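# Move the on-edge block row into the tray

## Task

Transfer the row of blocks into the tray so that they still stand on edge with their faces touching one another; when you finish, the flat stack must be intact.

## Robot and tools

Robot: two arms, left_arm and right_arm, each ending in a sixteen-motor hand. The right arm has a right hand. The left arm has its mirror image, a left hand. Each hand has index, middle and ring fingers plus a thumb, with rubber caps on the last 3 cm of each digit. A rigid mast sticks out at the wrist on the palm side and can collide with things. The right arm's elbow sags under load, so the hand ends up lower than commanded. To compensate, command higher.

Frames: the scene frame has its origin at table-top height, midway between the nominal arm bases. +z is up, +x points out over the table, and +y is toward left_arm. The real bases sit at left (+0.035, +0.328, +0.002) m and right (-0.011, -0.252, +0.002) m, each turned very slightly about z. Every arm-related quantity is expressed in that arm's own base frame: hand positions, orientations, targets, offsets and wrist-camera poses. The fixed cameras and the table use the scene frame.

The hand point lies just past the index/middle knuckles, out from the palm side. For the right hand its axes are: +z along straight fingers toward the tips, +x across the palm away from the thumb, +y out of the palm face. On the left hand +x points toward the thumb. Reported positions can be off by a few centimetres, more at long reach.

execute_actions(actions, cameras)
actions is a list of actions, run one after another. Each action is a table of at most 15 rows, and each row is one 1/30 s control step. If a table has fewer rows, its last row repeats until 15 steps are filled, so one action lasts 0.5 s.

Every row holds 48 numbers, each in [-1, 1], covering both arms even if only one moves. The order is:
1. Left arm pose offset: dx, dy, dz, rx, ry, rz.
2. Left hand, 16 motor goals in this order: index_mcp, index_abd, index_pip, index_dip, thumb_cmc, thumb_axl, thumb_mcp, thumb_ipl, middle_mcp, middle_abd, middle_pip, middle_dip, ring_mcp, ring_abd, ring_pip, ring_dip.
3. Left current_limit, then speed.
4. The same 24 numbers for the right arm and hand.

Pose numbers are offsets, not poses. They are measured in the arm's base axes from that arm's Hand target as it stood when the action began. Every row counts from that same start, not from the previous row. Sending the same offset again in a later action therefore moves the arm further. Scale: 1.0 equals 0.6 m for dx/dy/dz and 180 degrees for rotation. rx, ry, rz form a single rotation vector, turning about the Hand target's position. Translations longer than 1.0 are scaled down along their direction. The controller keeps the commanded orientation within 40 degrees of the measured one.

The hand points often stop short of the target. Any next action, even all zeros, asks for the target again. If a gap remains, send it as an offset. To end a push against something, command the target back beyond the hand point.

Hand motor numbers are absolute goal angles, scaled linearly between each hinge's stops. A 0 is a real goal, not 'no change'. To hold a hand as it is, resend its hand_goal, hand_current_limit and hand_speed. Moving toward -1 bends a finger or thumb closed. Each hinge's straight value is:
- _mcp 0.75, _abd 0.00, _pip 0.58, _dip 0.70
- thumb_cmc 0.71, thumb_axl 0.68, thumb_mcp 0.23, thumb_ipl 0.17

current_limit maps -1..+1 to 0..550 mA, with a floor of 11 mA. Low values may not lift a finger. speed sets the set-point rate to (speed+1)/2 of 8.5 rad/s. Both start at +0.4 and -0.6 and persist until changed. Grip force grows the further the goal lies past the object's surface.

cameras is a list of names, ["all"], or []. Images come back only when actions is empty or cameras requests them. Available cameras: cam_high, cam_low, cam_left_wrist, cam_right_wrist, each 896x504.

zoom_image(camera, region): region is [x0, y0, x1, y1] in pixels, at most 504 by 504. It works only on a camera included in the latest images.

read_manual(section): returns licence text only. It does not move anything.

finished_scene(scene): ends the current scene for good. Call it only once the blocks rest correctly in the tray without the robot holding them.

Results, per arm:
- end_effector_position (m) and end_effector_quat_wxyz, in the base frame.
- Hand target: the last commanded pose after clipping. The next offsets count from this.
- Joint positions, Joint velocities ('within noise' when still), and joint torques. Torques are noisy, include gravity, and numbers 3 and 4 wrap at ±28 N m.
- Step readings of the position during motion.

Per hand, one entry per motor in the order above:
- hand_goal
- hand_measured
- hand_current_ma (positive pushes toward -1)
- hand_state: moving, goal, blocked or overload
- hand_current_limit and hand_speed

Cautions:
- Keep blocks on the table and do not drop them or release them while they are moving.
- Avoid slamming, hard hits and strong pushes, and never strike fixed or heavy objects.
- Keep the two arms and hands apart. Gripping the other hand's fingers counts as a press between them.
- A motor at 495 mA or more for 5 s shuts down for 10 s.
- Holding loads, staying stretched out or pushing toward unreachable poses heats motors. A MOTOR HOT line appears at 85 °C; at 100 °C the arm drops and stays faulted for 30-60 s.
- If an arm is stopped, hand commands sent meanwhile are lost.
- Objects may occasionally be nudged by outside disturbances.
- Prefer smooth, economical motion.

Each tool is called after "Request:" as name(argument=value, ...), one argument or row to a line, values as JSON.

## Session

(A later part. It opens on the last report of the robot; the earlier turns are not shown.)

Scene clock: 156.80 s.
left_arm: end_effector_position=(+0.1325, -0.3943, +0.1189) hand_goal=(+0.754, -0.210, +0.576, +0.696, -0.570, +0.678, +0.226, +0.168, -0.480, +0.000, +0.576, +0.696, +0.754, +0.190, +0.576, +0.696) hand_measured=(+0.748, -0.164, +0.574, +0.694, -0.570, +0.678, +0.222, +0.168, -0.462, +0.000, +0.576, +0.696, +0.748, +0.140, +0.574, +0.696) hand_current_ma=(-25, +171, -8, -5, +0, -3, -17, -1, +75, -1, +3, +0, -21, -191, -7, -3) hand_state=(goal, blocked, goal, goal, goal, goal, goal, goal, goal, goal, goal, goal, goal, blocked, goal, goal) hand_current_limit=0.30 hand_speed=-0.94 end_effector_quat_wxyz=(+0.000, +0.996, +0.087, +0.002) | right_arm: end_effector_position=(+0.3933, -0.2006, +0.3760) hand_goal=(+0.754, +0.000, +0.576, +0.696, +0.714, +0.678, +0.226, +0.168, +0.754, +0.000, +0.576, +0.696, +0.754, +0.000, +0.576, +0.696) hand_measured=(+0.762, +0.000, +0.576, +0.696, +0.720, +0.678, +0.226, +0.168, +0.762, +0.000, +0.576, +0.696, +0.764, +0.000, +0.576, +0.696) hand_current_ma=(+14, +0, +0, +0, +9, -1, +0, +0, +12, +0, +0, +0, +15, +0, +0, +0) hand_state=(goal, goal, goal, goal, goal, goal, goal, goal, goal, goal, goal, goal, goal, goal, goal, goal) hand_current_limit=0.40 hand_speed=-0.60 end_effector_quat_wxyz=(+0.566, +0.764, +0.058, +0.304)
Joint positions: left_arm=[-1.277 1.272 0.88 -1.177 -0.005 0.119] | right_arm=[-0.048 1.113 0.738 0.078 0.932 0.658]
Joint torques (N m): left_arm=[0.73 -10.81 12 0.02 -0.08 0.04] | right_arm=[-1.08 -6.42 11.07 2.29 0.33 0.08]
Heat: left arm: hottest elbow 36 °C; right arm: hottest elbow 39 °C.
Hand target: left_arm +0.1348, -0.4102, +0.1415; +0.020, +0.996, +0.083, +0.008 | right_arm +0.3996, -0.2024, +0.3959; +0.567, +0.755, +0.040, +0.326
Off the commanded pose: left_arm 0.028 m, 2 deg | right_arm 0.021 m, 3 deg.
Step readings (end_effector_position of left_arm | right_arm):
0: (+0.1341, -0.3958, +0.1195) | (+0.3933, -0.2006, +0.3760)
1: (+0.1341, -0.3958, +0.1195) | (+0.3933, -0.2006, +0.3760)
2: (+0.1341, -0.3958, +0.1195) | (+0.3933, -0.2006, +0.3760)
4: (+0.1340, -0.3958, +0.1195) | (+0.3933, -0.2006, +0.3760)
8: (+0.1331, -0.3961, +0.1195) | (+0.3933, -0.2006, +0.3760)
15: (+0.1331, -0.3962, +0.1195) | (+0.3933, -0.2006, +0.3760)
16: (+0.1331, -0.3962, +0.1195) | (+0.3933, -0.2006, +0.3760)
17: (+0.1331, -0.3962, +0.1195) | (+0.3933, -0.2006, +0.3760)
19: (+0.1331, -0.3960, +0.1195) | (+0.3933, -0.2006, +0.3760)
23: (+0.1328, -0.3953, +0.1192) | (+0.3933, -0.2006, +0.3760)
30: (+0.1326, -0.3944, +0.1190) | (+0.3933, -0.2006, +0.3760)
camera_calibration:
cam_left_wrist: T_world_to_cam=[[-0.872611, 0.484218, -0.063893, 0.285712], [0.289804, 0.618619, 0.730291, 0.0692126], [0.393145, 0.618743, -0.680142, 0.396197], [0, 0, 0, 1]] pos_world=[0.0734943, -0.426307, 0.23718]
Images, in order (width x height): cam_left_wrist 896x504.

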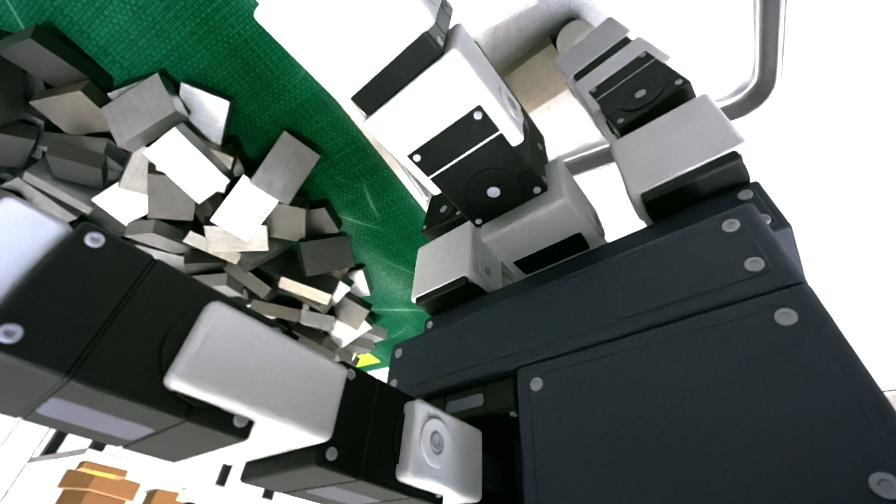

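Request:
execute_actions(
  actions=[
    [[0.001,-0.004,0.022,-0.003,-0.0005,0, 0.754,-0.21,0.576,0.696,-0.57,0.678,0.226,0.168,-0.48,0,0.576,0.696,0.754,0.19,0.576,0.696,0.3,-0.94,0,0,0,0,0,0,0.754,0,0.576,0.696,0.714,0.678,0.226,0.168,0.754,0,0.576,0.696,0.754,0,0.576,0.696,0.4,-0.6]],
    [[0.001,-0.004,0.015,0,0,0, 0.754,-0.21,0.576,0.696,-0.57,0.678,0.226,0.168,-0.48,0,0.576,0.696,0.754,0.19,0.576,0.696,0.3,-0.94,0,0,0,0,0,0,0.754,0,0.576,0.696,0.714,0.678,0.226,0.168,0.754,0,0.576,0.696,0.754,0,0.576,0.696,0.4,-0.6]],
  ],
  cameras=["cam_left_wrist"],
)

Request:
zoom_image(
  camera="cam_left_wrist",
  region=[460, 0, 600, 120],
)

Scene clock: 158.20 s.
left_arm: end_effector_position=(+0.1337, -0.3988, +0.1399) hand_goal=(+0.754, -0.210, +0.576, +0.696, -0.570, +0.678, +0.226, +0.168, -0.480, +0.000, +0.576, +0.696, +0.754, +0.190, +0.576, +0.696) hand_measured=(+0.752, -0.204, +0.574, +0.694, -0.570, +0.678, +0.222, +0.168, -0.462, +0.000, +0.576, +0.696, +0.752, +0.184, +0.574, +0.696) hand_current_ma=(-11, +18, -7, -5, +0, -3, -17, -1, +75, -1, +3, +0, -10, -20, -7, -3) hand_state=(goal, goal, goal, goal, goal, goal, goal, goal, goal, goal, goal, goal, goal, goal, goal, goal) hand_current_limit=0.30 hand_speed=-0.94 end_effector_quat_wxyz=(+0.003, +0.996, +0.087, +0.003) | right_arm: end_effector_position=(+0.3933, -0.2006, +0.3760) hand_goal=(+0.754, +0.000, +0.576, +0.696, +0.714, +0.678, +0.226, +0.168, +0.754, +0.000, +0.576, +0.696, +0.754, +0.000, +0.576, +0.696) hand_measured=(+0.762, +0.000, +0.576, +0.696, +0.720, +0.678, +0.226, +0.168, +0.762, +0.000, +0.576, +0.696, +0.764, +0.000, +0.576, +0.696) hand_current_ma=(+14, +0, +0, +0, +9, -1, +0, +0, +12, +0, +0, +0, +15, +0, +0, +0) hand_state=(goal, goal, goal, goal, goal, goal, goal, goal, goal, goal, goal, goal, goal, goal, goal, goal) hand_current_limit=0.40 hand_speed=-0.60 end_effector_quat_wxyz=(+0.566, +0.764, +0.058, +0.304)
Joint positions: left_arm=[-1.278 1.26 0.927 -1.231 -0.004 0.119] | right_arm=[-0.048 1.113 0.738 0.078 0.932 0.658]
Joint torques (N m): left_arm=[0.44 -10.87 12.22 0.2 -0.01 0.02] | right_arm=[-0.97 -6.42 11.07 2.3 0.33 0.08]
Heat: left arm: hottest elbow 37 °C; right arm: hottest elbow 39 °C.
Hand target: left_arm +0.1358, -0.4150, +0.1638; +0.025, +0.996, +0.083, +0.008 | right_arm +0.3996, -0.2024, +0.3959; +0.567, +0.755, +0.040, +0.326
Off the commanded pose: left_arm 0.029 m, 3 deg | right_arm 0.021 m, 3 deg.
Step readings (end_effector_position of left_arm | right_arm):
0: (+0.1325, -0.3943, +0.1189) | (+0.3933, -0.2006, +0.3760)
1: (+0.1325, -0.3943, +0.1191) | (+0.3933, -0.2006, +0.3760)
2: (+0.1324, -0.3940, +0.1192) | (+0.3933, -0.2006, +0.3760)
4: (+0.1322, -0.3932, +0.1203) | (+0.3933, -0.2006, +0.3760)
8: (+0.1322, -0.3931, +0.1246) | (+0.3933, -0.2006, +0.3760)
15: (+0.1324, -0.3939, +0.1277) | (+0.3933, -0.2006, +0.3760)
16: (+0.1324, -0.3940, +0.1279) | (+0.3933, -0.2006, +0.3760)
17: (+0.1324, -0.3937, +0.1280) | (+0.3933, -0.2006, +0.3760)
19: (+0.1323, -0.3936, +0.1296) | (+0.3933, -0.2006, +0.3760)
23: (+0.1329, -0.3956, +0.1341) | (+0.3933, -0.2006, +0.3760)
30: (+0.1337, -0.3988, +0.1396) | (+0.3933, -0.2006, +0.3760)
camera_calibration:
cam_left_wrist: T_world_to_cam=[[-0.87231, 0.484277, -0.0674627, 0.290799], [0.289227, 0.622302, 0.727384, 0.0583758], [0.394238, 0.614992, -0.682907, 0.411646], [0, 0, 0, 1]] pos_world=[0.0744964, -0.430314, 0.258272]
Images, in order (width x height): cam_left_wrist 896x504.

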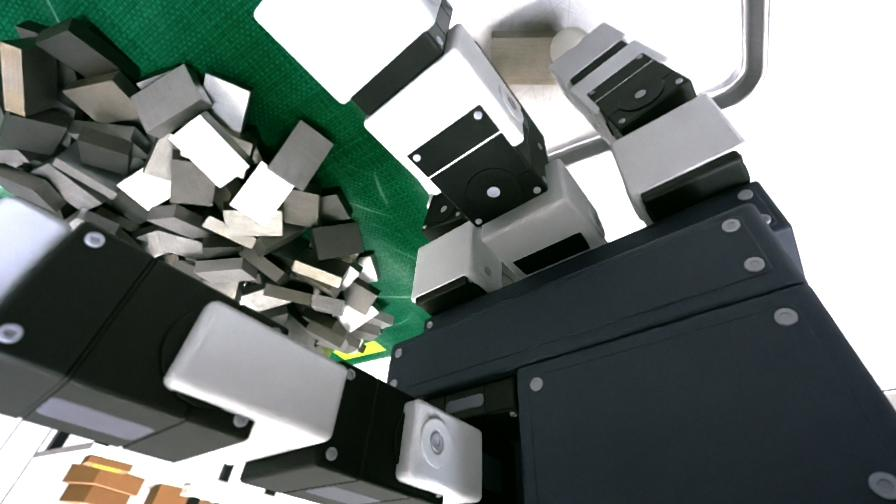

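Scaled by 3.600.

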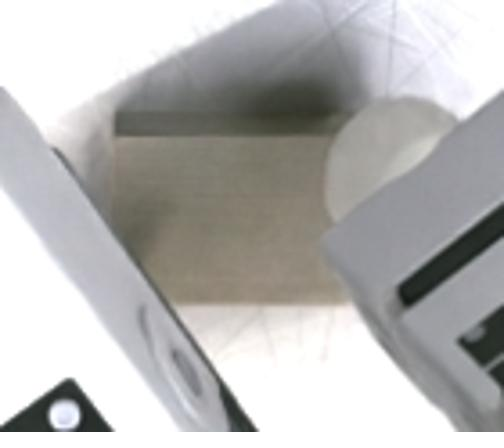

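Request:
execute_actions(
  actions=[
    [[-0.044,0.003,0.02,0.016,-0.002,-0.1, 0.754,-0.1,0.576,0.696,-0.57,0.678,0.226,0.168,-0.48,0,0.576,0.696,0.754,0.1,0.576,0.696,0.3,-0.94,0,0,0,0,0,0,0.754,0,0.576,0.696,0.714,0.678,0.226,0.168,0.754,0,0.576,0.696,0.754,0,0.576,0.696,0.4,-0.6]],
    [[-0.044,0.002,-0.015,0,-0.002,-0.097, 0.754,-0.1,0.576,0.696,-0.57,0.678,0.226,0.168,-0.48,0,0.576,0.696,0.754,0.1,0.576,0.696,0.3,-0.94,0,0,0,0,0,0,0.754,0,0.576,0.696,0.714,0.678,0.226,0.168,0.754,0,0.576,0.696,0.754,0,0.576,0.696,0.4,-0.6]],
  ],
  cameras=["cam_left_wrist"],
)

Request:
zoom_image(
  camera="cam_left_wrist",
  region=[460, 0, 600, 120],
)

Scene clock: 161.07 s.
left_arm: end_effector_position=(+0.0813, -0.3991, +0.1554) hand_goal=(+0.754, -0.100, +0.576, +0.696, -0.570, +0.678, +0.226, +0.168, -0.480, +0.000, +0.576, +0.696, +0.754, +0.100, +0.576, +0.696) hand_measured=(+0.752, -0.102, +0.574, +0.694, -0.570, +0.678, +0.222, +0.168, -0.462, +0.000, +0.576, +0.696, +0.752, +0.102, +0.574, +0.696) hand_current_ma=(-11, -9, -7, -5, +1, -3, -17, -1, +75, -1, +3, +0, -10, +9, -7, -3) hand_state=(goal, goal, goal, goal, goal, goal, goal, goal, goal, goal, goal, goal, goal, goal, goal, goal) hand_current_limit=0.30 hand_speed=-0.94 end_effector_quat_wxyz=(-0.013, +0.976, -0.217, +0.006) | right_arm: end_effector_position=(+0.3933, -0.2006, +0.3760) hand_goal=(+0.754, +0.000, +0.576, +0.696, +0.714, +0.678, +0.226, +0.168, +0.754, +0.000, +0.576, +0.696, +0.754, +0.000, +0.576, +0.696) hand_measured=(+0.762, +0.000, +0.576, +0.696, +0.720, +0.678, +0.226, +0.168, +0.762, +0.000, +0.576, +0.696, +0.764, +0.000, +0.576, +0.696) hand_current_ma=(+14, +0, +0, +0, +9, -1, +0, +0, +12, +0, +0, +0, +15, +0, +0, +0) hand_state=(goal, goal, goal, goal, goal, goal, goal, goal, goal, goal, goal, goal, goal, goal, goal, goal) hand_current_limit=0.40 hand_speed=-0.60 end_effector_quat_wxyz=(+0.566, +0.764, +0.058, +0.304)
Joint positions: left_arm=[-1.281 1.243 0.963 -1.307 -0.023 0.727] | right_arm=[-0.048 1.113 0.738 0.078 0.932 0.658]
Joint torques (N m): left_arm=[0.67 -9.88 10.81 0.92 0.27 0.16] | right_arm=[-0.97 -6.53 11.06 2.32 0.33 0.09]
Heat: left arm: hottest elbow 37 °C; right arm: hottest elbow 40 °C.
Hand target: left_arm +0.0832, -0.4121, +0.1667; +0.002, +0.974, -0.224, +0.012 | right_arm +0.3996, -0.2024, +0.3959; +0.567, +0.755, +0.040, +0.326
Off the commanded pose: left_arm 0.017 m, 2 deg | right_arm 0.021 m, 3 deg.
Step readings (end_effector_position of left_arm | right_arm):
0: (+0.1336, -0.3987, +0.1399) | (+0.3933, -0.2006, +0.3760)
1: (+0.1334, -0.3986, +0.1398) | (+0.3933, -0.2006, +0.3760)
2: (+0.1326, -0.3980, +0.1400) | (+0.3933, -0.2006, +0.3760)
4: (+0.1275, -0.3955, +0.1412) | (+0.3933, -0.2006, +0.3760)
8: (+0.1181, -0.3933, +0.1473) | (+0.3933, -0.2006, +0.3760)
15: (+0.1106, -0.3973, +0.1551) | (+0.3933, -0.2006, +0.3760)
16: (+0.1096, -0.3975, +0.1552) | (+0.3933, -0.2006, +0.3760)
17: (+0.1080, -0.3977, +0.1552) | (+0.3933, -0.2006, +0.3760)
19: (+0.1034, -0.3980, +0.1550) | (+0.3933, -0.2006, +0.3760)
23: (+0.0940, -0.3987, +0.1549) | (+0.3933, -0.2006, +0.3760)
30: (+0.0847, -0.3994, +0.1553) | (+0.3933, -0.2006, +0.3760)
camera_calibration:
cam_left_wrist: T_world_to_cam=[[-0.435667, 0.898899, -0.0466247, 0.373071], [0.582785, 0.321175, 0.746464, -0.0845988], [0.68597, 0.298038, -0.663791, 0.289817], [0, 0, 0, 1]] pos_world=[0.0130319, -0.394559, 0.272922]
Images, in order (width x height): cam_left_wrist 896x504.

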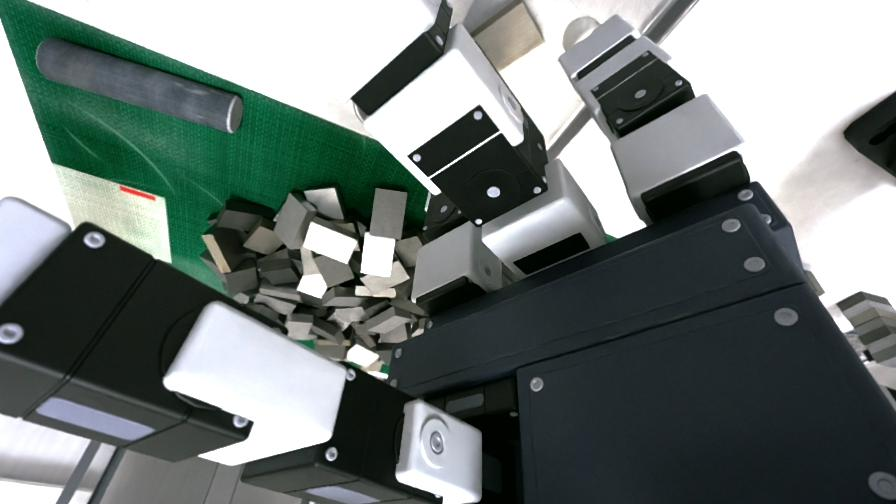

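Scaled by 3.600.

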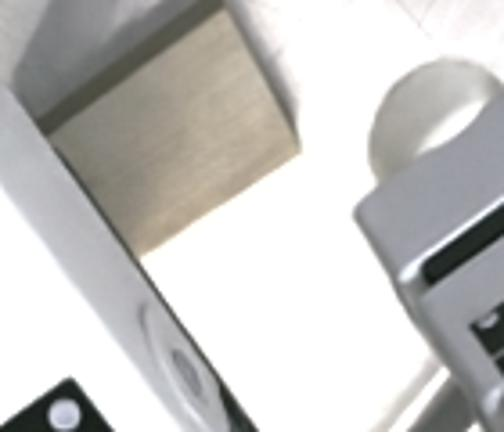

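Request:
execute_actions(
  actions=[
    [[-0.007,0.001,-0.036,0.0077,0.0072,-0.009, 0.754,-0.11,0.576,0.696,-0.57,0.678,0.226,0.168,-0.48,0,0.576,0.696,0.754,0.11,0.576,0.696,0.3,-0.94,0,0,0,0,0,0,0.754,0,0.576,0.696,0.714,0.678,0.226,0.168,0.754,0,0.576,0.696,0.754,0,0.576,0.696,0.4,-0.6]],
  ],
  cameras=["cam_left_wrist"],
)

Request:
zoom_image(
  camera="cam_left_wrist",
  region=[460, 0, 600, 120],
)

Scene clock: 162.47 s.
left_arm: end_effector_position=(+0.0780, -0.4071, +0.1469) hand_goal=(+0.754, -0.110, +0.576, +0.696, -0.570, +0.678, +0.226, +0.168, -0.480, +0.000, +0.576, +0.696, +0.754, +0.110, +0.576, +0.696) hand_measured=(+0.752, -0.106, +0.574, +0.694, -0.570, +0.678, +0.222, +0.168, -0.462, +0.000, +0.576, +0.696, +0.752, +0.106, +0.574, +0.696) hand_current_ma=(-11, +13, -7, -5, +1, -3, -17, -1, +75, -1, +3, +0, -10, -15, -7, -3) hand_state=(goal, goal, goal, goal, goal, goal, goal, goal, goal, goal, goal, goal, goal, goal, goal, goal) hand_current_limit=0.30 hand_speed=-0.94 end_effector_quat_wxyz=(-0.009, +0.972, -0.233, -0.001) | right_arm: end_effector_position=(+0.3933, -0.2006, +0.3760) hand_goal=(+0.754, +0.000, +0.576, +0.696, +0.714, +0.678, +0.226, +0.168, +0.754, +0.000, +0.576, +0.696, +0.754, +0.000, +0.576, +0.696) hand_measured=(+0.762, +0.000, +0.576, +0.696, +0.720, +0.678, +0.226, +0.168, +0.762, +0.000, +0.576, +0.696, +0.764, +0.000, +0.576, +0.696) hand_current_ma=(+14, +0, +0, +0, +9, -1, +0, +0, +12, +0, +0, +0, +15, +0, +0, +0) hand_state=(goal, goal, goal, goal, goal, goal, goal, goal, goal, goal, goal, goal, goal, goal, goal, goal) hand_current_limit=0.40 hand_speed=-0.60 end_effector_quat_wxyz=(+0.566, +0.764, +0.058, +0.304)
Joint positions: left_arm=[-1.281 1.272 0.963 -1.277 -0.007 0.759] | right_arm=[-0.048 1.113 0.738 0.078 0.932 0.658]
Joint torques (N m): left_arm=[1.08 -9.35 8.87 0.85 0.3 0.13] | right_arm=[-1.08 -6.48 11.08 2.3 0.33 0.09]
Heat: left arm: hottest elbow 37 °C; right arm: hottest elbow 40 °C.
Hand target: left_arm +0.0790, -0.4115, +0.1452; -0.007, +0.971, -0.238, -0.002 | right_arm +0.3996, -0.2024, +0.3959; +0.567, +0.755, +0.040, +0.326
Off the commanded pose: left_arm 0.005 m, 1 deg | right_arm 0.021 m, 3 deg.
Step readings (end_effector_position of left_arm | right_arm):
0: (+0.0812, -0.3991, +0.1554) | (+0.3933, -0.2006, +0.3760)
1: (+0.0812, -0.3992, +0.1554) | (+0.3933, -0.2006, +0.3760)
2: (+0.0806, -0.3999, +0.1555) | (+0.3933, -0.2006, +0.3760)
4: (+0.0796, -0.4024, +0.1553) | (+0.3933, -0.2006, +0.3760)
8: (+0.0789, -0.4060, +0.1504) | (+0.3933, -0.2006, +0.3760)
15: (+0.0782, -0.4070, +0.1469) | (+0.3933, -0.2006, +0.3760)
camera_calibration:
cam_left_wrist: T_world_to_cam=[[-0.406944, 0.912371, -0.0444463, 0.381296], [0.604958, 0.305647, 0.735259, -0.0802122], [0.684413, 0.272321, -0.676328, 0.280301], [0, 0, 0, 1]] pos_world=[0.0118492, -0.399699, 0.2655]
Images, in order (width x height): cam_left_wrist 896x504.

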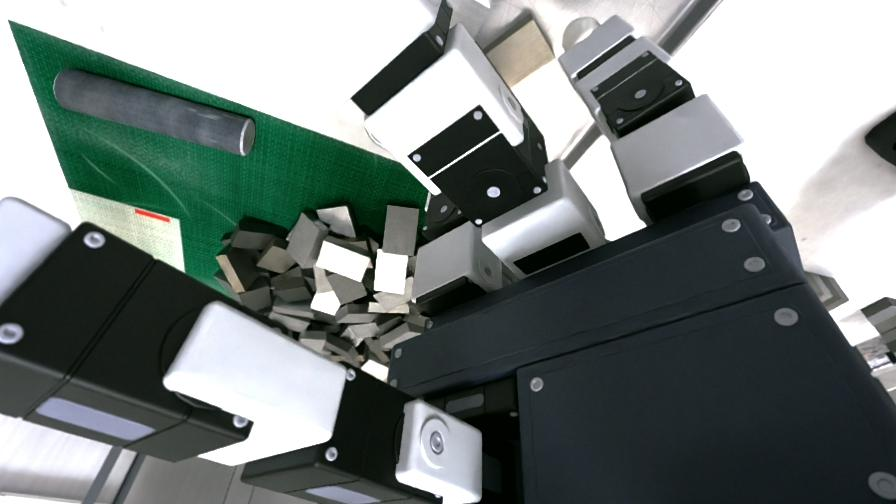

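Scaled by 3.600.

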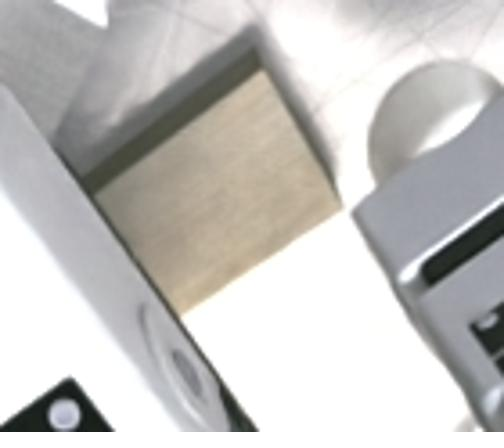

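Request:
execute_actions(
  actions=[
    [[0.0015,0.0,-0.034,0,0.001,-0.002, 0.754,-0.11,0.576,0.696,-0.57,0.678,0.226,0.168,-0.48,0,0.576,0.696,0.754,0.11,0.576,0.696,0.3,-0.94,0,0,0,0,0,0,0.754,0,0.576,0.696,0.714,0.678,0.226,0.168,0.754,0,0.576,0.696,0.754,0,0.576,0.696,0.4,-0.6]],
  ],
  cameras=["cam_left_wrist"],
)

Request:
zoom_image(
  camera="cam_left_wrist",
  region=[460, 0, 600, 120],
)

Scene clock: 163.57 s.
left_arm: end_effector_position=(+0.0782, -0.4126, +0.1330) hand_goal=(+0.754, -0.110, +0.576, +0.696, -0.570, +0.678, +0.226, +0.168, -0.480, +0.000, +0.576, +0.696, +0.754, +0.110, +0.576, +0.696) hand_measured=(+0.752, -0.106, +0.574, +0.694, -0.570, +0.678, +0.222, +0.168, -0.462, +0.000, +0.576, +0.696, +0.752, +0.106, +0.574, +0.696) hand_current_ma=(-11, +12, -7, -5, +1, -3, -17, -1, +75, -1, +3, +0, -10, -15, -7, -3) hand_state=(goal, goal, goal, goal, goal, goal, goal, goal, goal, goal, goal, goal, goal, goal, goal, goal) hand_current_limit=0.30 hand_speed=-0.94 end_effector_quat_wxyz=(-0.002, +0.971, -0.239, +0.001) | right_arm: end_effector_position=(+0.3933, -0.2006, +0.3760) hand_goal=(+0.754, +0.000, +0.576, +0.696, +0.714, +0.678, +0.226, +0.168, +0.754, +0.000, +0.576, +0.696, +0.754, +0.000, +0.576, +0.696) hand_measured=(+0.762, +0.000, +0.576, +0.696, +0.720, +0.678, +0.226, +0.168, +0.762, +0.000, +0.576, +0.696, +0.764, +0.000, +0.576, +0.696) hand_current_ma=(+14, +0, +0, +0, +9, -1, +0, +0, +12, +0, +0, +0, +15, +0, +0, +0) hand_state=(goal, goal, goal, goal, goal, goal, goal, goal, goal, goal, goal, goal, goal, goal, goal, goal) hand_current_limit=0.40 hand_speed=-0.60 end_effector_quat_wxyz=(+0.566, +0.764, +0.058, +0.304)
Joint positions: left_arm=[-1.281 1.293 0.939 -1.22 -0.004 0.771] | right_arm=[-0.048 1.113 0.738 0.078 0.932 0.658]
Joint torques (N m): left_arm=[1.26 -9.64 7.76 0.91 0.31 0.14] | right_arm=[-1.03 -6.48 11.07 2.29 0.33 0.09]
Heat: left arm: hottest elbow 37 °C; right arm: hottest elbow 40 °C.
Hand target: left_arm +0.0799, -0.4115, +0.1248; -0.007, +0.970, -0.241, -0.003 | right_arm +0.3996, -0.2024, +0.3959; +0.567, +0.755, +0.040, +0.326
Off the commanded pose: left_arm 0.008 m, 1 deg | right_arm 0.021 m, 3 deg.
Step readings (end_effector_position of left_arm | right_arm):
0: (+0.0780, -0.4071, +0.1469) | (+0.3933, -0.2006, +0.3760)
1: (+0.0780, -0.4072, +0.1470) | (+0.3933, -0.2006, +0.3760)
2: (+0.0782, -0.4082, +0.1470) | (+0.3933, -0.2006, +0.3760)
4: (+0.0788, -0.4116, +0.1465) | (+0.3933, -0.2006, +0.3760)
8: (+0.0787, -0.4131, +0.1392) | (+0.3933, -0.2006, +0.3760)
15: (+0.0782, -0.4123, +0.1328) | (+0.3933, -0.2006, +0.3760)
camera_calibration:
cam_left_wrist: T_world_to_cam=[[-0.396066, 0.916432, -0.057304, 0.388308], [0.608013, 0.308515, 0.731532, -0.066892], [0.688079, 0.254893, -0.679395, 0.265237], [0, 0, 0, 1]] pos_world=[0.011963, -0.402828, 0.251386]
Images, in order (width x height): cam_left_wrist 896x504.

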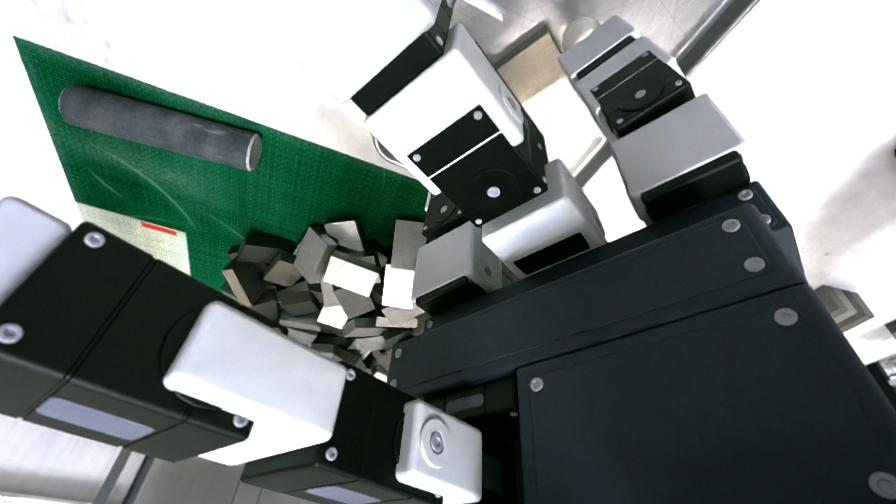

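Scaled by 3.600.

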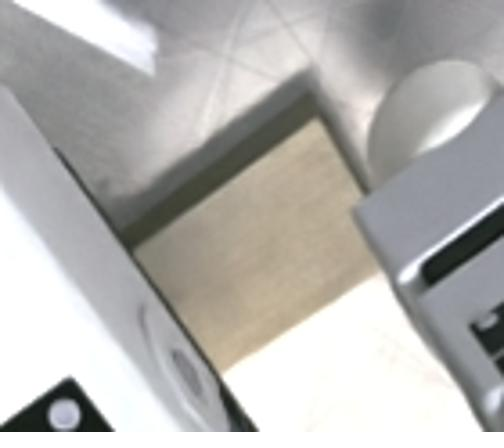

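Request:
execute_actions(
  actions=[
    [[0.001,0.001,-0.027,0,0,0, 0.754,-0.12,0.576,0.696,-0.57,0.678,0.226,0.168,-0.48,0,0.576,0.696,0.754,0.12,0.576,0.696,0.3,-0.94,0,0,0,0,0,0,0.754,0,0.576,0.696,0.714,0.678,0.226,0.168,0.754,0,0.576,0.696,0.754,0,0.576,0.696,0.4,-0.6]],
  ],
  cameras=["cam_left_wrist"],
)

Request:
zoom_image(
  camera="cam_left_wrist",
  region=[460, 0, 600, 120],
)

Scene clock: 164.43 s.
left_arm: end_effector_position=(+0.0782, -0.4116, +0.1177) hand_goal=(+0.754, -0.120, +0.576, +0.696, -0.570, +0.678, +0.226, +0.168, -0.480, +0.000, +0.576, +0.696, +0.754, +0.120, +0.576, +0.696) hand_measured=(+0.752, -0.116, +0.574, +0.694, -0.570, +0.678, +0.222, +0.168, -0.462, +0.000, +0.576, +0.696, +0.754, +0.118, +0.576, +0.696) hand_current_ma=(-4, +14, -3, -4, +1, -3, -17, -1, +75, -1, +3, +0, -3, -9, -3, -3) hand_state=(goal, goal, goal, goal, goal, goal, goal, goal, goal, goal, goal, goal, goal, goal, goal, goal) hand_current_limit=0.30 hand_speed=-0.94 end_effector_quat_wxyz=(-0.002, +0.971, -0.239, +0.000) | right_arm: end_effector_position=(+0.3933, -0.2006, +0.3760) hand_goal=(+0.754, +0.000, +0.576, +0.696, +0.714, +0.678, +0.226, +0.168, +0.754, +0.000, +0.576, +0.696, +0.754, +0.000, +0.576, +0.696) hand_measured=(+0.762, +0.000, +0.576, +0.696, +0.720, +0.678, +0.226, +0.168, +0.762, +0.000, +0.576, +0.696, +0.764, +0.000, +0.576, +0.696) hand_current_ma=(+14, +0, +0, +0, +9, -1, +0, +0, +12, +0, +0, +0, +15, +0, +0, +0) hand_state=(goal, goal, goal, goal, goal, goal, goal, goal, goal, goal, goal, goal, goal, goal, goal, goal) hand_current_limit=0.40 hand_speed=-0.60 end_effector_quat_wxyz=(+0.566, +0.764, +0.058, +0.304)
Joint positions: left_arm=[-1.28 1.308 0.91 -1.177 -0.002 0.774] | right_arm=[-0.048 1.113 0.738 0.078 0.932 0.658]
Joint torques (N m): left_arm=[1.32 -9.7 7.53 1.16 0.24 0.18] | right_arm=[-1.08 -6.42 11.06 2.3 0.33 0.09]
Heat: left arm: hottest elbow 37 °C; right arm: hottest elbow 40 °C.
Hand target: left_arm +0.0805, -0.4108, +0.1085; -0.007, +0.970, -0.241, -0.003 | right_arm +0.3996, -0.2024, +0.3959; +0.567, +0.755, +0.040, +0.326
Off the commanded pose: left_arm 0.009 m, 1 deg | right_arm 0.021 m, 3 deg.
Step readings (end_effector_position of left_arm | right_arm):
0: (+0.0781, -0.4126, +0.1330) | (+0.3933, -0.2006, +0.3760)
1: (+0.0782, -0.4127, +0.1329) | (+0.3933, -0.2006, +0.3760)
2: (+0.0783, -0.4131, +0.1325) | (+0.3933, -0.2006, +0.3760)
4: (+0.0787, -0.4141, +0.1301) | (+0.3933, -0.2006, +0.3760)
8: (+0.0786, -0.4122, +0.1214) | (+0.3933, -0.2006, +0.3760)
15: (+0.0782, -0.4116, +0.1177) | (+0.3933, -0.2006, +0.3760)
camera_calibration:
cam_left_wrist: T_world_to_cam=[[-0.395459, 0.916803, -0.0555379, 0.38646], [0.609632, 0.307228, 0.730725, -0.0566509], [0.686994, 0.255115, -0.680409, 0.254884], [0, 0, 0, 1]] pos_world=[0.0122615, -0.401927, 0.236285]
Images, in order (width x height): cam_left_wrist 896x504.

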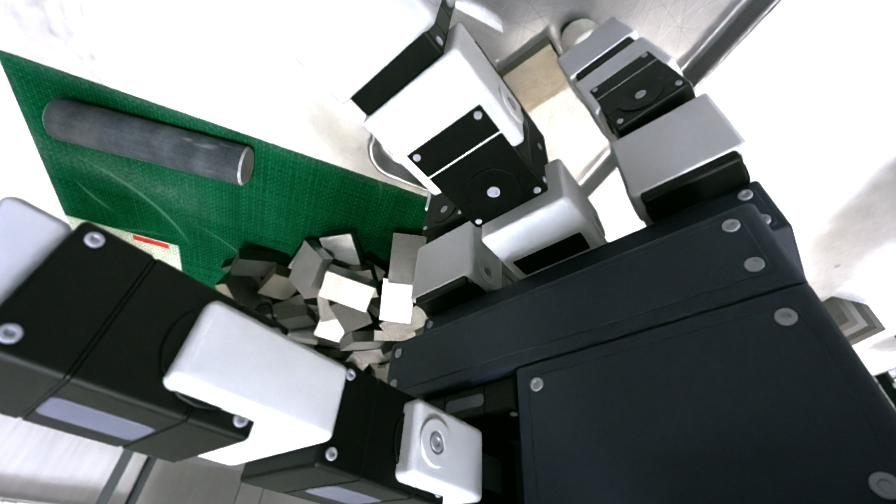

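Scaled by 3.600.

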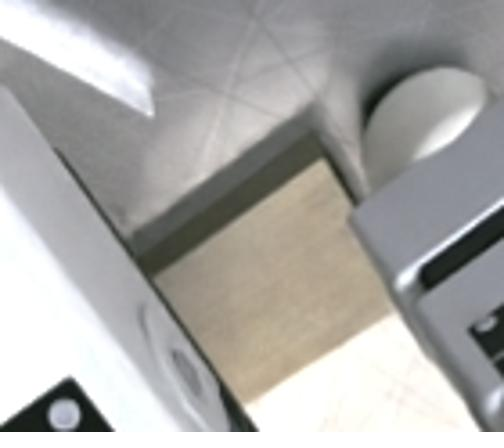

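Request:
execute_actions(
  actions=[
    [[0,0,-0.002,0,0,0, 0.754,-0.25,0.576,0.696,-0.57,0.678,0.226,0.168,-0.48,0,0.576,0.696,0.754,0.23,0.576,0.696,0.4,-0.92,0,0,0,0,0,0,0.754,0,0.576,0.696,0.714,0.678,0.226,0.168,0.754,0,0.576,0.696,0.754,0,0.576,0.696,0.4,-0.6]],
    [[0.0076,-0.0263,0.0575,-0.016,-0.0046,0, 0.754,-0.25,0.576,0.696,-0.57,0.678,0.226,0.168,-0.48,0,0.576,0.696,0.754,0.23,0.576,0.696,0.4,-0.92,0,0,0,0,0,0,0.754,0,0.576,0.696,0.714,0.678,0.226,0.168,0.754,0,0.576,0.696,0.754,0,0.576,0.696,0.4,-0.6]],
  ],
  cameras=["cam_left_wrist"],
)

Request:
zoom_image(
  camera="cam_left_wrist",
  region=[460, 0, 600, 120],
)

Scene clock: 165.80 s.
left_arm: end_effector_position=(+0.0774, -0.4109, +0.1178) hand_goal=(+0.754, -0.250, +0.576, +0.696, -0.570, +0.678, +0.226, +0.168, -0.480, +0.000, +0.576, +0.696, +0.754, +0.230, +0.576, +0.696) hand_measured=(+0.752, -0.170, +0.576, +0.694, -0.570, +0.678, +0.222, +0.168, -0.462, +0.000, +0.576, +0.696, +0.750, +0.138, +0.576, +0.696) hand_current_ma=(-6, +313, -3, -4, +1, -3, -17, -1, +75, -1, +3, +0, -13, -361, -3, +0) hand_state=(goal, blocked, goal, goal, goal, goal, goal, goal, goal, goal, goal, goal, goal, blocked, goal, goal) hand_current_limit=0.40 hand_speed=-0.92 end_effector_quat_wxyz=(-0.004, +0.971, -0.240, -0.002) | right_arm: end_effector_position=(+0.3933, -0.2006, +0.3760) hand_goal=(+0.754, +0.000, +0.576, +0.696, +0.714, +0.678, +0.226, +0.168, +0.754, +0.000, +0.576, +0.696, +0.754, +0.000, +0.576, +0.696) hand_measured=(+0.762, +0.000, +0.576, +0.696, +0.720, +0.678, +0.226, +0.168, +0.762, +0.000, +0.576, +0.696, +0.764, +0.000, +0.576, +0.696) hand_current_ma=(+14, +0, +0, +0, +9, -1, +0, +0, +12, +0, +0, +0, +15, +0, +0, +0) hand_state=(goal, goal, goal, goal, goal, goal, goal, goal, goal, goal, goal, goal, goal, goal, goal, goal) hand_current_limit=0.40 hand_speed=-0.60 end_effector_quat_wxyz=(+0.566, +0.764, +0.058, +0.304)
Joint positions: left_arm=[-1.28 1.308 0.911 -1.182 0.001 0.776] | right_arm=[-0.048 1.113 0.738 0.078 0.932 0.658]
Joint torques (N m): left_arm=[1.49 -11.52 12.14 0.05 0.11 0.16] | right_arm=[-1.08 -6.42 11.07 2.3 0.33 0.09]
Heat: left arm: hottest elbow 37 °C; right arm: hottest elbow 40 °C.
Hand target: left_arm +0.0851, -0.4267, +0.1418; +0.016, +0.970, -0.241, +0.010 | right_arm +0.3996, -0.2024, +0.3959; +0.567, +0.755, +0.040, +0.326
Off the commanded pose: left_arm 0.030 m, 3 deg | right_arm 0.021 m, 3 deg.
Step readings (end_effector_position of left_arm | right_arm):
0: (+0.0782, -0.4116, +0.1177) | (+0.3933, -0.2006, +0.3760)
1: (+0.0782, -0.4116, +0.1177) | (+0.3933, -0.2006, +0.3760)
2: (+0.0782, -0.4116, +0.1177) | (+0.3933, -0.2006, +0.3760)
4: (+0.0781, -0.4118, +0.1178) | (+0.3933, -0.2006, +0.3760)
8: (+0.0777, -0.4118, +0.1179) | (+0.3933, -0.2006, +0.3760)
15: (+0.0777, -0.4118, +0.1179) | (+0.3933, -0.2006, +0.3760)
16: (+0.0777, -0.4118, +0.1179) | (+0.3933, -0.2006, +0.3760)
17: (+0.0777, -0.4118, +0.1179) | (+0.3933, -0.2006, +0.3760)
19: (+0.0776, -0.4117, +0.1178) | (+0.3933, -0.2006, +0.3760)
23: (+0.0774, -0.4110, +0.1176) | (+0.3933, -0.2006, +0.3760)
30: (+0.0774, -0.4109, +0.1178) | (+0.3933, -0.2006, +0.3760)
camera_calibration:
cam_left_wrist: T_world_to_cam=[[-0.394306, 0.917562, -0.0510093, 0.385121], [0.612871, 0.303919, 0.729399, -0.0579653], [0.684771, 0.256344, -0.682185, 0.256176], [0, 0, 0, 1]] pos_world=[0.0119585, -0.401425, 0.236684]
Images, in order (width x height): cam_left_wrist 896x504.

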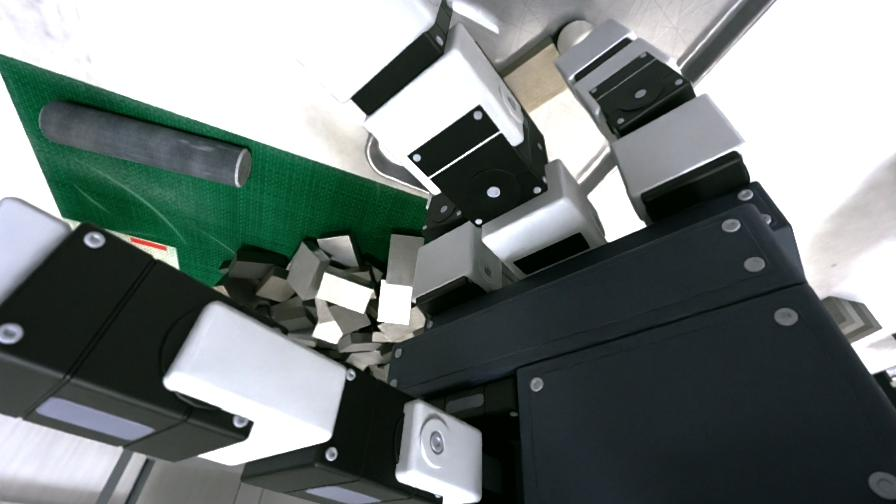

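Scaled by 3.600.

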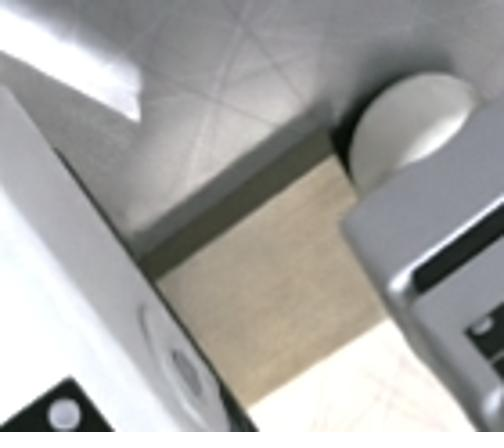

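Request:
execute_actions(
  actions=[
    [[0.001,-0.002,0.02,-0.003,-0.0005,0, 0.754,-0.25,0.576,0.696,-0.57,0.678,0.226,0.168,-0.48,0,0.576,0.696,0.754,0.23,0.576,0.696,0.4,-0.92,0,0,0,0,0,0,0.754,0,0.576,0.696,0.714,0.678,0.226,0.168,0.754,0,0.576,0.696,0.754,0,0.576,0.696,0.4,-0.6]],
  ],
  cameras=["cam_left_wrist"],
)

Request:
zoom_image(
  camera="cam_left_wrist",
  region=[460, 0, 600, 120],
)

Scene clock: 166.67 s.
left_arm: end_effector_position=(+0.0776, -0.4110, +0.1276) hand_goal=(+0.754, -0.250, +0.576, +0.696, -0.570, +0.678, +0.226, +0.168, -0.480, +0.000, +0.576, +0.696, +0.754, +0.230, +0.576, +0.696) hand_measured=(+0.752, -0.170, +0.576, +0.694, -0.570, +0.678, +0.222, +0.168, -0.462, +0.000, +0.576, +0.696, +0.750, +0.140, +0.576, +0.696) hand_current_ma=(-6, +313, -3, -4, +1, -3, -17, -1, +75, -1, +3, +0, -13, -361, -3, +0) hand_state=(goal, blocked, goal, goal, goal, goal, goal, goal, goal, goal, goal, goal, goal, blocked, goal, goal) hand_current_limit=0.40 hand_speed=-0.92 end_effector_quat_wxyz=(-0.002, +0.971, -0.240, -0.002) | right_arm: end_effector_position=(+0.3933, -0.2006, +0.3760) hand_goal=(+0.754, +0.000, +0.576, +0.696, +0.714, +0.678, +0.226, +0.168, +0.754, +0.000, +0.576, +0.696, +0.754, +0.000, +0.576, +0.696) hand_measured=(+0.762, +0.000, +0.576, +0.696, +0.720, +0.678, +0.226, +0.168, +0.762, +0.000, +0.576, +0.696, +0.764, +0.000, +0.576, +0.696) hand_current_ma=(+14, +0, +0, +0, +9, -1, +0, +0, +12, +0, +0, +0, +15, +0, +0, +0) hand_state=(goal, goal, goal, goal, goal, goal, goal, goal, goal, goal, goal, goal, goal, goal, goal, goal) hand_current_limit=0.40 hand_speed=-0.60 end_effector_quat_wxyz=(+0.566, +0.764, +0.058, +0.304)
Joint positions: left_arm=[-1.279 1.296 0.927 -1.207 0.001 0.776] | right_arm=[-0.048 1.113 0.738 0.078 0.932 0.658]
Joint torques (N m): left_arm=[1.49 -11.93 12.44 0.16 0.18 0.14] | right_arm=[-1.08 -6.48 11.04 2.29 0.33 0.09]
Heat: left arm: hottest elbow 37 °C; right arm: hottest elbow 40 °C.
Hand target: left_arm +0.0856, -0.4278, +0.1537; +0.020, +0.970, -0.241, +0.012 | right_arm +0.3996, -0.2024, +0.3959; +0.567, +0.755, +0.040, +0.326
Off the commanded pose: left_arm 0.032 m, 3 deg | right_arm 0.021 m, 3 deg.
Step readings (end_effector_position of left_arm | right_arm):
0: (+0.0774, -0.4108, +0.1178) | (+0.3933, -0.2006, +0.3760)
1: (+0.0774, -0.4108, +0.1178) | (+0.3933, -0.2006, +0.3760)
2: (+0.0773, -0.4106, +0.1181) | (+0.3933, -0.2006, +0.3760)
4: (+0.0771, -0.4100, +0.1193) | (+0.3933, -0.2006, +0.3760)
8: (+0.0771, -0.4100, +0.1240) | (+0.3933, -0.2006, +0.3760)
15: (+0.0777, -0.4112, +0.1277) | (+0.3933, -0.2006, +0.3760)
camera_calibration:
cam_left_wrist: T_world_to_cam=[[-0.394615, 0.917229, -0.054499, 0.386165], [0.612025, 0.306623, 0.728977, -0.0639004], [0.68535, 0.254311, -0.682365, 0.261963], [0, 0, 0, 1]] pos_world=[0.0119593, -0.401228, 0.246382]
Images, in order (width x height): cam_left_wrist 896x504.

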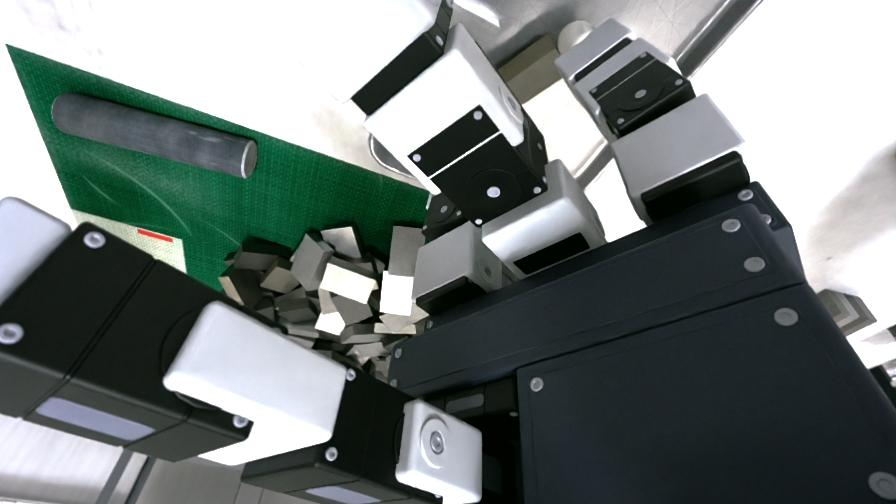

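Scaled by 3.600.

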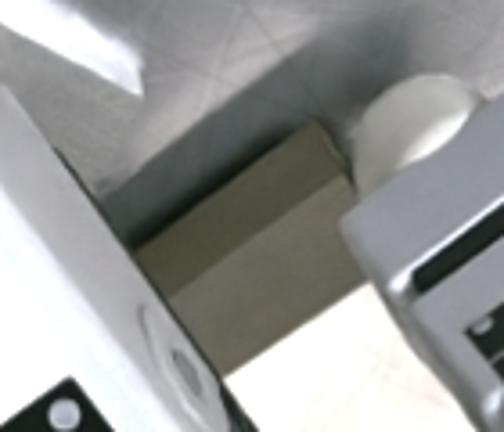

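Request:
execute_actions(
  actions=[
    [[0.001,-0.002,0.015,-0.003,-0.0005,0, 0.754,-0.25,0.576,0.696,-0.57,0.678,0.226,0.168,-0.48,0,0.576,0.696,0.754,0.23,0.576,0.696,0.4,-0.92,0,0,0,0,0,0,0.754,0,0.576,0.696,0.714,0.678,0.226,0.168,0.754,0,0.576,0.696,0.754,0,0.576,0.696,0.4,-0.6]],
  ],
  cameras=["cam_left_wrist"],
)

Request:
zoom_image(
  camera="cam_left_wrist",
  region=[460, 0, 600, 120],
)

Scene clock: 167.63 s.
left_arm: end_effector_position=(+0.0786, -0.4125, +0.1360) hand_goal=(+0.754, -0.250, +0.576, +0.696, -0.570, +0.678, +0.226, +0.168, -0.480, +0.000, +0.576, +0.696, +0.754, +0.230, +0.576, +0.696) hand_measured=(+0.752, -0.170, +0.576, +0.694, -0.570, +0.678, +0.222, +0.168, -0.462, +0.000, +0.576, +0.696, +0.750, +0.140, +0.576, +0.696) hand_current_ma=(-6, +313, -3, -4, +1, -3, -17, -1, +75, -1, +3, +0, -13, -361, -3, +0) hand_state=(goal, blocked, goal, goal, goal, goal, goal, goal, goal, goal, goal, goal, goal, blocked, goal, goal) hand_current_limit=0.40 hand_speed=-0.92 end_effector_quat_wxyz=(+0.002, +0.971, -0.239, +0.001) | right_arm: end_effector_position=(+0.3933, -0.2006, +0.3760) hand_goal=(+0.754, +0.000, +0.576, +0.696, +0.714, +0.678, +0.226, +0.168, +0.754, +0.000, +0.576, +0.696, +0.754, +0.000, +0.576, +0.696) hand_measured=(+0.762, +0.000, +0.576, +0.696, +0.720, +0.678, +0.226, +0.168, +0.762, +0.000, +0.576, +0.696, +0.764, +0.000, +0.576, +0.696) hand_current_ma=(+14, +0, +0, +0, +9, -1, +0, +0, +12, +0, +0, +0, +15, +0, +0, +0) hand_state=(goal, goal, goal, goal, goal, goal, goal, goal, goal, goal, goal, goal, goal, goal, goal, goal) hand_current_limit=0.40 hand_speed=-0.60 end_effector_quat_wxyz=(+0.566, +0.764, +0.058, +0.304)
Joint positions: left_arm=[-1.278 1.287 0.94 -1.22 0.001 0.776] | right_arm=[-0.048 1.113 0.738 0.078 0.932 0.658]
Joint torques (N m): left_arm=[1.44 -11.93 12.57 0.17 0.24 0.16] | right_arm=[-1.03 -6.48 11.06 2.3 0.34 0.08]
Heat: left arm: hottest elbow 37 °C; right arm: hottest elbow 40 °C.
Hand target: left_arm +0.0862, -0.4290, +0.1628; +0.025, +0.970, -0.241, +0.014 | right_arm +0.3996, -0.2024, +0.3959; +0.567, +0.755, +0.040, +0.326
Off the commanded pose: left_arm 0.032 m, 3 deg | right_arm 0.021 m, 3 deg.
Step readings (end_effector_position of left_arm | right_arm):
0: (+0.0776, -0.4110, +0.1276) | (+0.3933, -0.2006, +0.3760)
1: (+0.0776, -0.4110, +0.1276) | (+0.3933, -0.2006, +0.3760)
2: (+0.0776, -0.4109, +0.1277) | (+0.3933, -0.2006, +0.3760)
4: (+0.0776, -0.4104, +0.1285) | (+0.3933, -0.2006, +0.3760)
8: (+0.0781, -0.4111, +0.1323) | (+0.3933, -0.2006, +0.3760)
15: (+0.0786, -0.4127, +0.1361) | (+0.3933, -0.2006, +0.3760)
camera_calibration:
cam_left_wrist: T_world_to_cam=[[-0.395476, 0.916302, -0.0631578, 0.389284], [0.609832, 0.313378, 0.727942, -0.0670375], [0.686807, 0.249368, -0.682724, 0.265246], [0, 0, 0, 1]] pos_world=[0.0126612, -0.401837, 0.254475]
Images, in order (width x height): cam_left_wrist 896x504.

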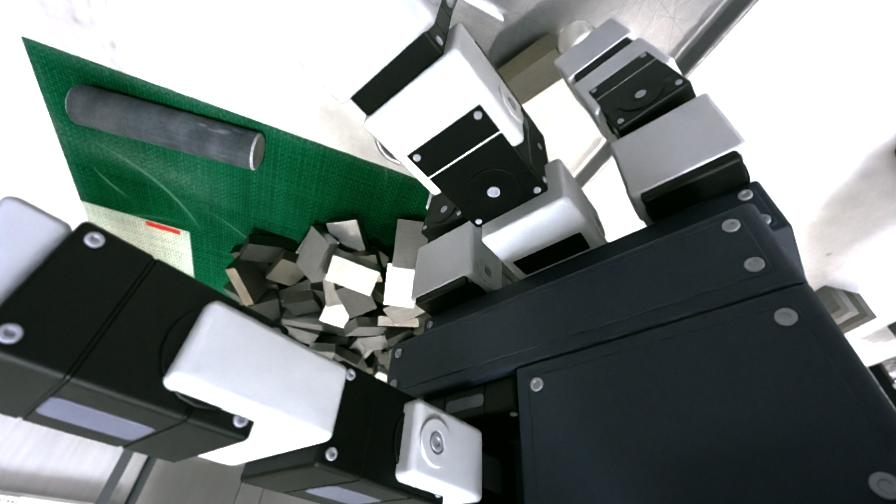

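Scaled by 3.600.

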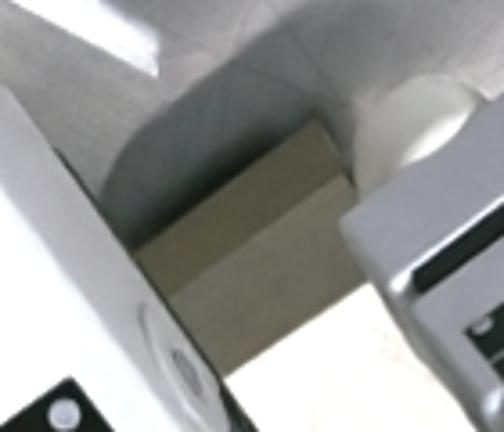

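Request:
execute_actions(
  actions=[
    [[0.03,-0.0023,0.008,0,0.006,0.0715, 0.754,-0.25,0.576,0.696,-0.57,0.678,0.226,0.168,-0.48,0,0.576,0.696,0.754,0.23,0.576,0.696,0.4,-0.92,0,0,0,0,0,0,0.754,0,0.576,0.696,0.714,0.678,0.226,0.168,0.754,0,0.576,0.696,0.754,0,0.576,0.696,0.4,-0.6]],
    [[0.0295,0.0043,0.006,0,0.006,0.0715, 0.754,-0.25,0.576,0.696,-0.57,0.678,0.226,0.168,-0.48,0,0.576,0.696,0.754,0.23,0.576,0.696,0.4,-0.92,0,0,0,0,0,0,0.754,0,0.576,0.696,0.714,0.678,0.226,0.168,0.754,0,0.576,0.696,0.754,0,0.576,0.696,0.4,-0.6]],
  ],
  cameras=["cam_left_wrist"],
)

Request:
zoom_image(
  camera="cam_left_wrist",
  region=[460, 0, 600, 120],
)

Scene clock: 169.73 s.
left_arm: end_effector_position=(+0.1144, -0.4106, +0.1443) hand_goal=(+0.754, -0.250, +0.576, +0.696, -0.570, +0.678, +0.226, +0.168, -0.480, +0.000, +0.576, +0.696, +0.754, +0.230, +0.576, +0.696) hand_measured=(+0.752, -0.170, +0.576, +0.694, -0.570, +0.678, +0.222, +0.168, -0.462, +0.000, +0.576, +0.696, +0.750, +0.140, +0.576, +0.696) hand_current_ma=(-6, +313, -3, -4, +1, -3, -17, -1, +75, -1, +3, +0, -12, -361, -3, +0) hand_state=(goal, blocked, goal, goal, goal, goal, goal, goal, goal, goal, goal, goal, goal, blocked, goal, goal) hand_current_limit=0.40 hand_speed=-0.92 end_effector_quat_wxyz=(+0.002, +1.000, -0.026, -0.009) | right_arm: end_effector_position=(+0.3933, -0.2006, +0.3760) hand_goal=(+0.754, +0.000, +0.576, +0.696, +0.714, +0.678, +0.226, +0.168, +0.754, +0.000, +0.576, +0.696, +0.754, +0.000, +0.576, +0.696) hand_measured=(+0.762, +0.000, +0.576, +0.696, +0.720, +0.678, +0.226, +0.168, +0.762, +0.000, +0.576, +0.696, +0.764, +0.000, +0.576, +0.696) hand_current_ma=(+14, +0, +0, +0, +9, -1, +0, +0, +12, +0, +0, +0, +15, +0, +0, +0) hand_state=(goal, goal, goal, goal, goal, goal, goal, goal, goal, goal, goal, goal, goal, goal, goal, goal) hand_current_limit=0.40 hand_speed=-0.60 end_effector_quat_wxyz=(+0.566, +0.764, +0.058, +0.304)
Joint positions: left_arm=[-1.272 1.276 0.954 -1.252 0.018 0.351] | right_arm=[-0.048 1.113 0.738 0.078 0.932 0.658]
Joint torques (N m): left_arm=[1.03 -11.34 12.77 0.16 0.03 -0.1] | right_arm=[-1.03 -6.42 11.08 2.32 0.33 0.08]
Heat: left arm: hottest elbow 37 °C; right arm: hottest elbow 40 °C.
Hand target: left_arm +0.1219, -0.4278, +0.1711; +0.026, +1.000, -0.018, +0.001 | right_arm +0.3996, -0.2024, +0.3959; +0.567, +0.755, +0.040, +0.326
Off the commanded pose: left_arm 0.033 m, 3 deg | right_arm 0.021 m, 3 deg.
Step readings (end_effector_position of left_arm | right_arm):
0: (+0.0785, -0.4125, +0.1360) | (+0.3933, -0.2006, +0.3760)
1: (+0.0785, -0.4125, +0.1360) | (+0.3933, -0.2006, +0.3760)
2: (+0.0791, -0.4125, +0.1360) | (+0.3933, -0.2006, +0.3760)
4: (+0.0813, -0.4122, +0.1364) | (+0.3933, -0.2006, +0.3760)
8: (+0.0879, -0.4112, +0.1377) | (+0.3933, -0.2006, +0.3760)
15: (+0.0937, -0.4124, +0.1399) | (+0.3933, -0.2006, +0.3760)
16: (+0.0943, -0.4126, +0.1402) | (+0.3933, -0.2006, +0.3760)
17: (+0.0957, -0.4127, +0.1405) | (+0.3933, -0.2006, +0.3760)
19: (+0.0985, -0.4124, +0.1408) | (+0.3933, -0.2006, +0.3760)
23: (+0.1052, -0.4106, +0.1416) | (+0.3933, -0.2006, +0.3760)
30: (+0.1118, -0.4105, +0.1434) | (+0.3933, -0.2006, +0.3760)
camera_calibration:
cam_left_wrist: T_world_to_cam=[[-0.743337, 0.667191, -0.0480278, 0.337523], [0.437826, 0.539564, 0.719152, 0.0182578], [0.505725, 0.513544, -0.693191, 0.376497], [0, 0, 0, 1]] pos_world=[0.052495, -0.428391, 0.264065]
Images, in order (width x height): cam_left_wrist 896x504.

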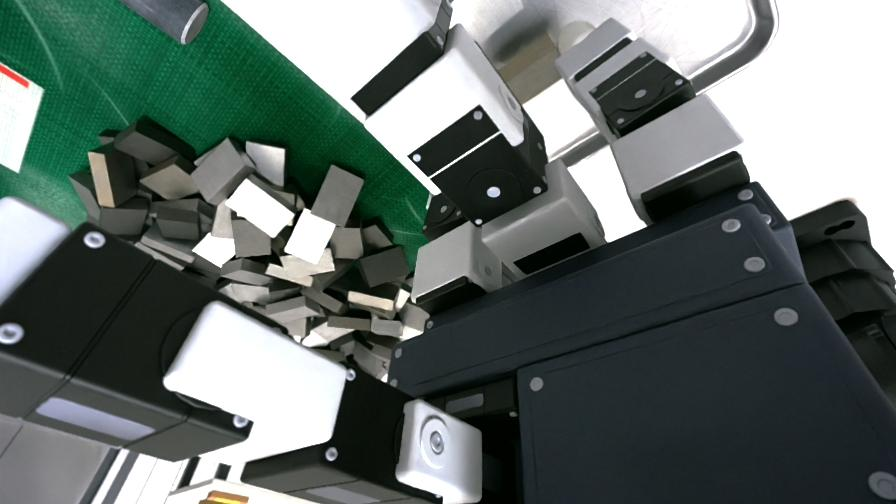

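Scaled by 3.600.

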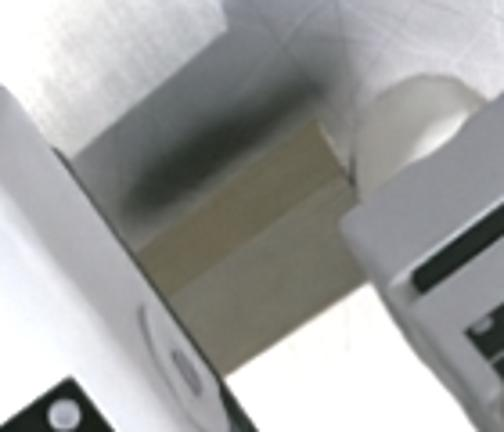

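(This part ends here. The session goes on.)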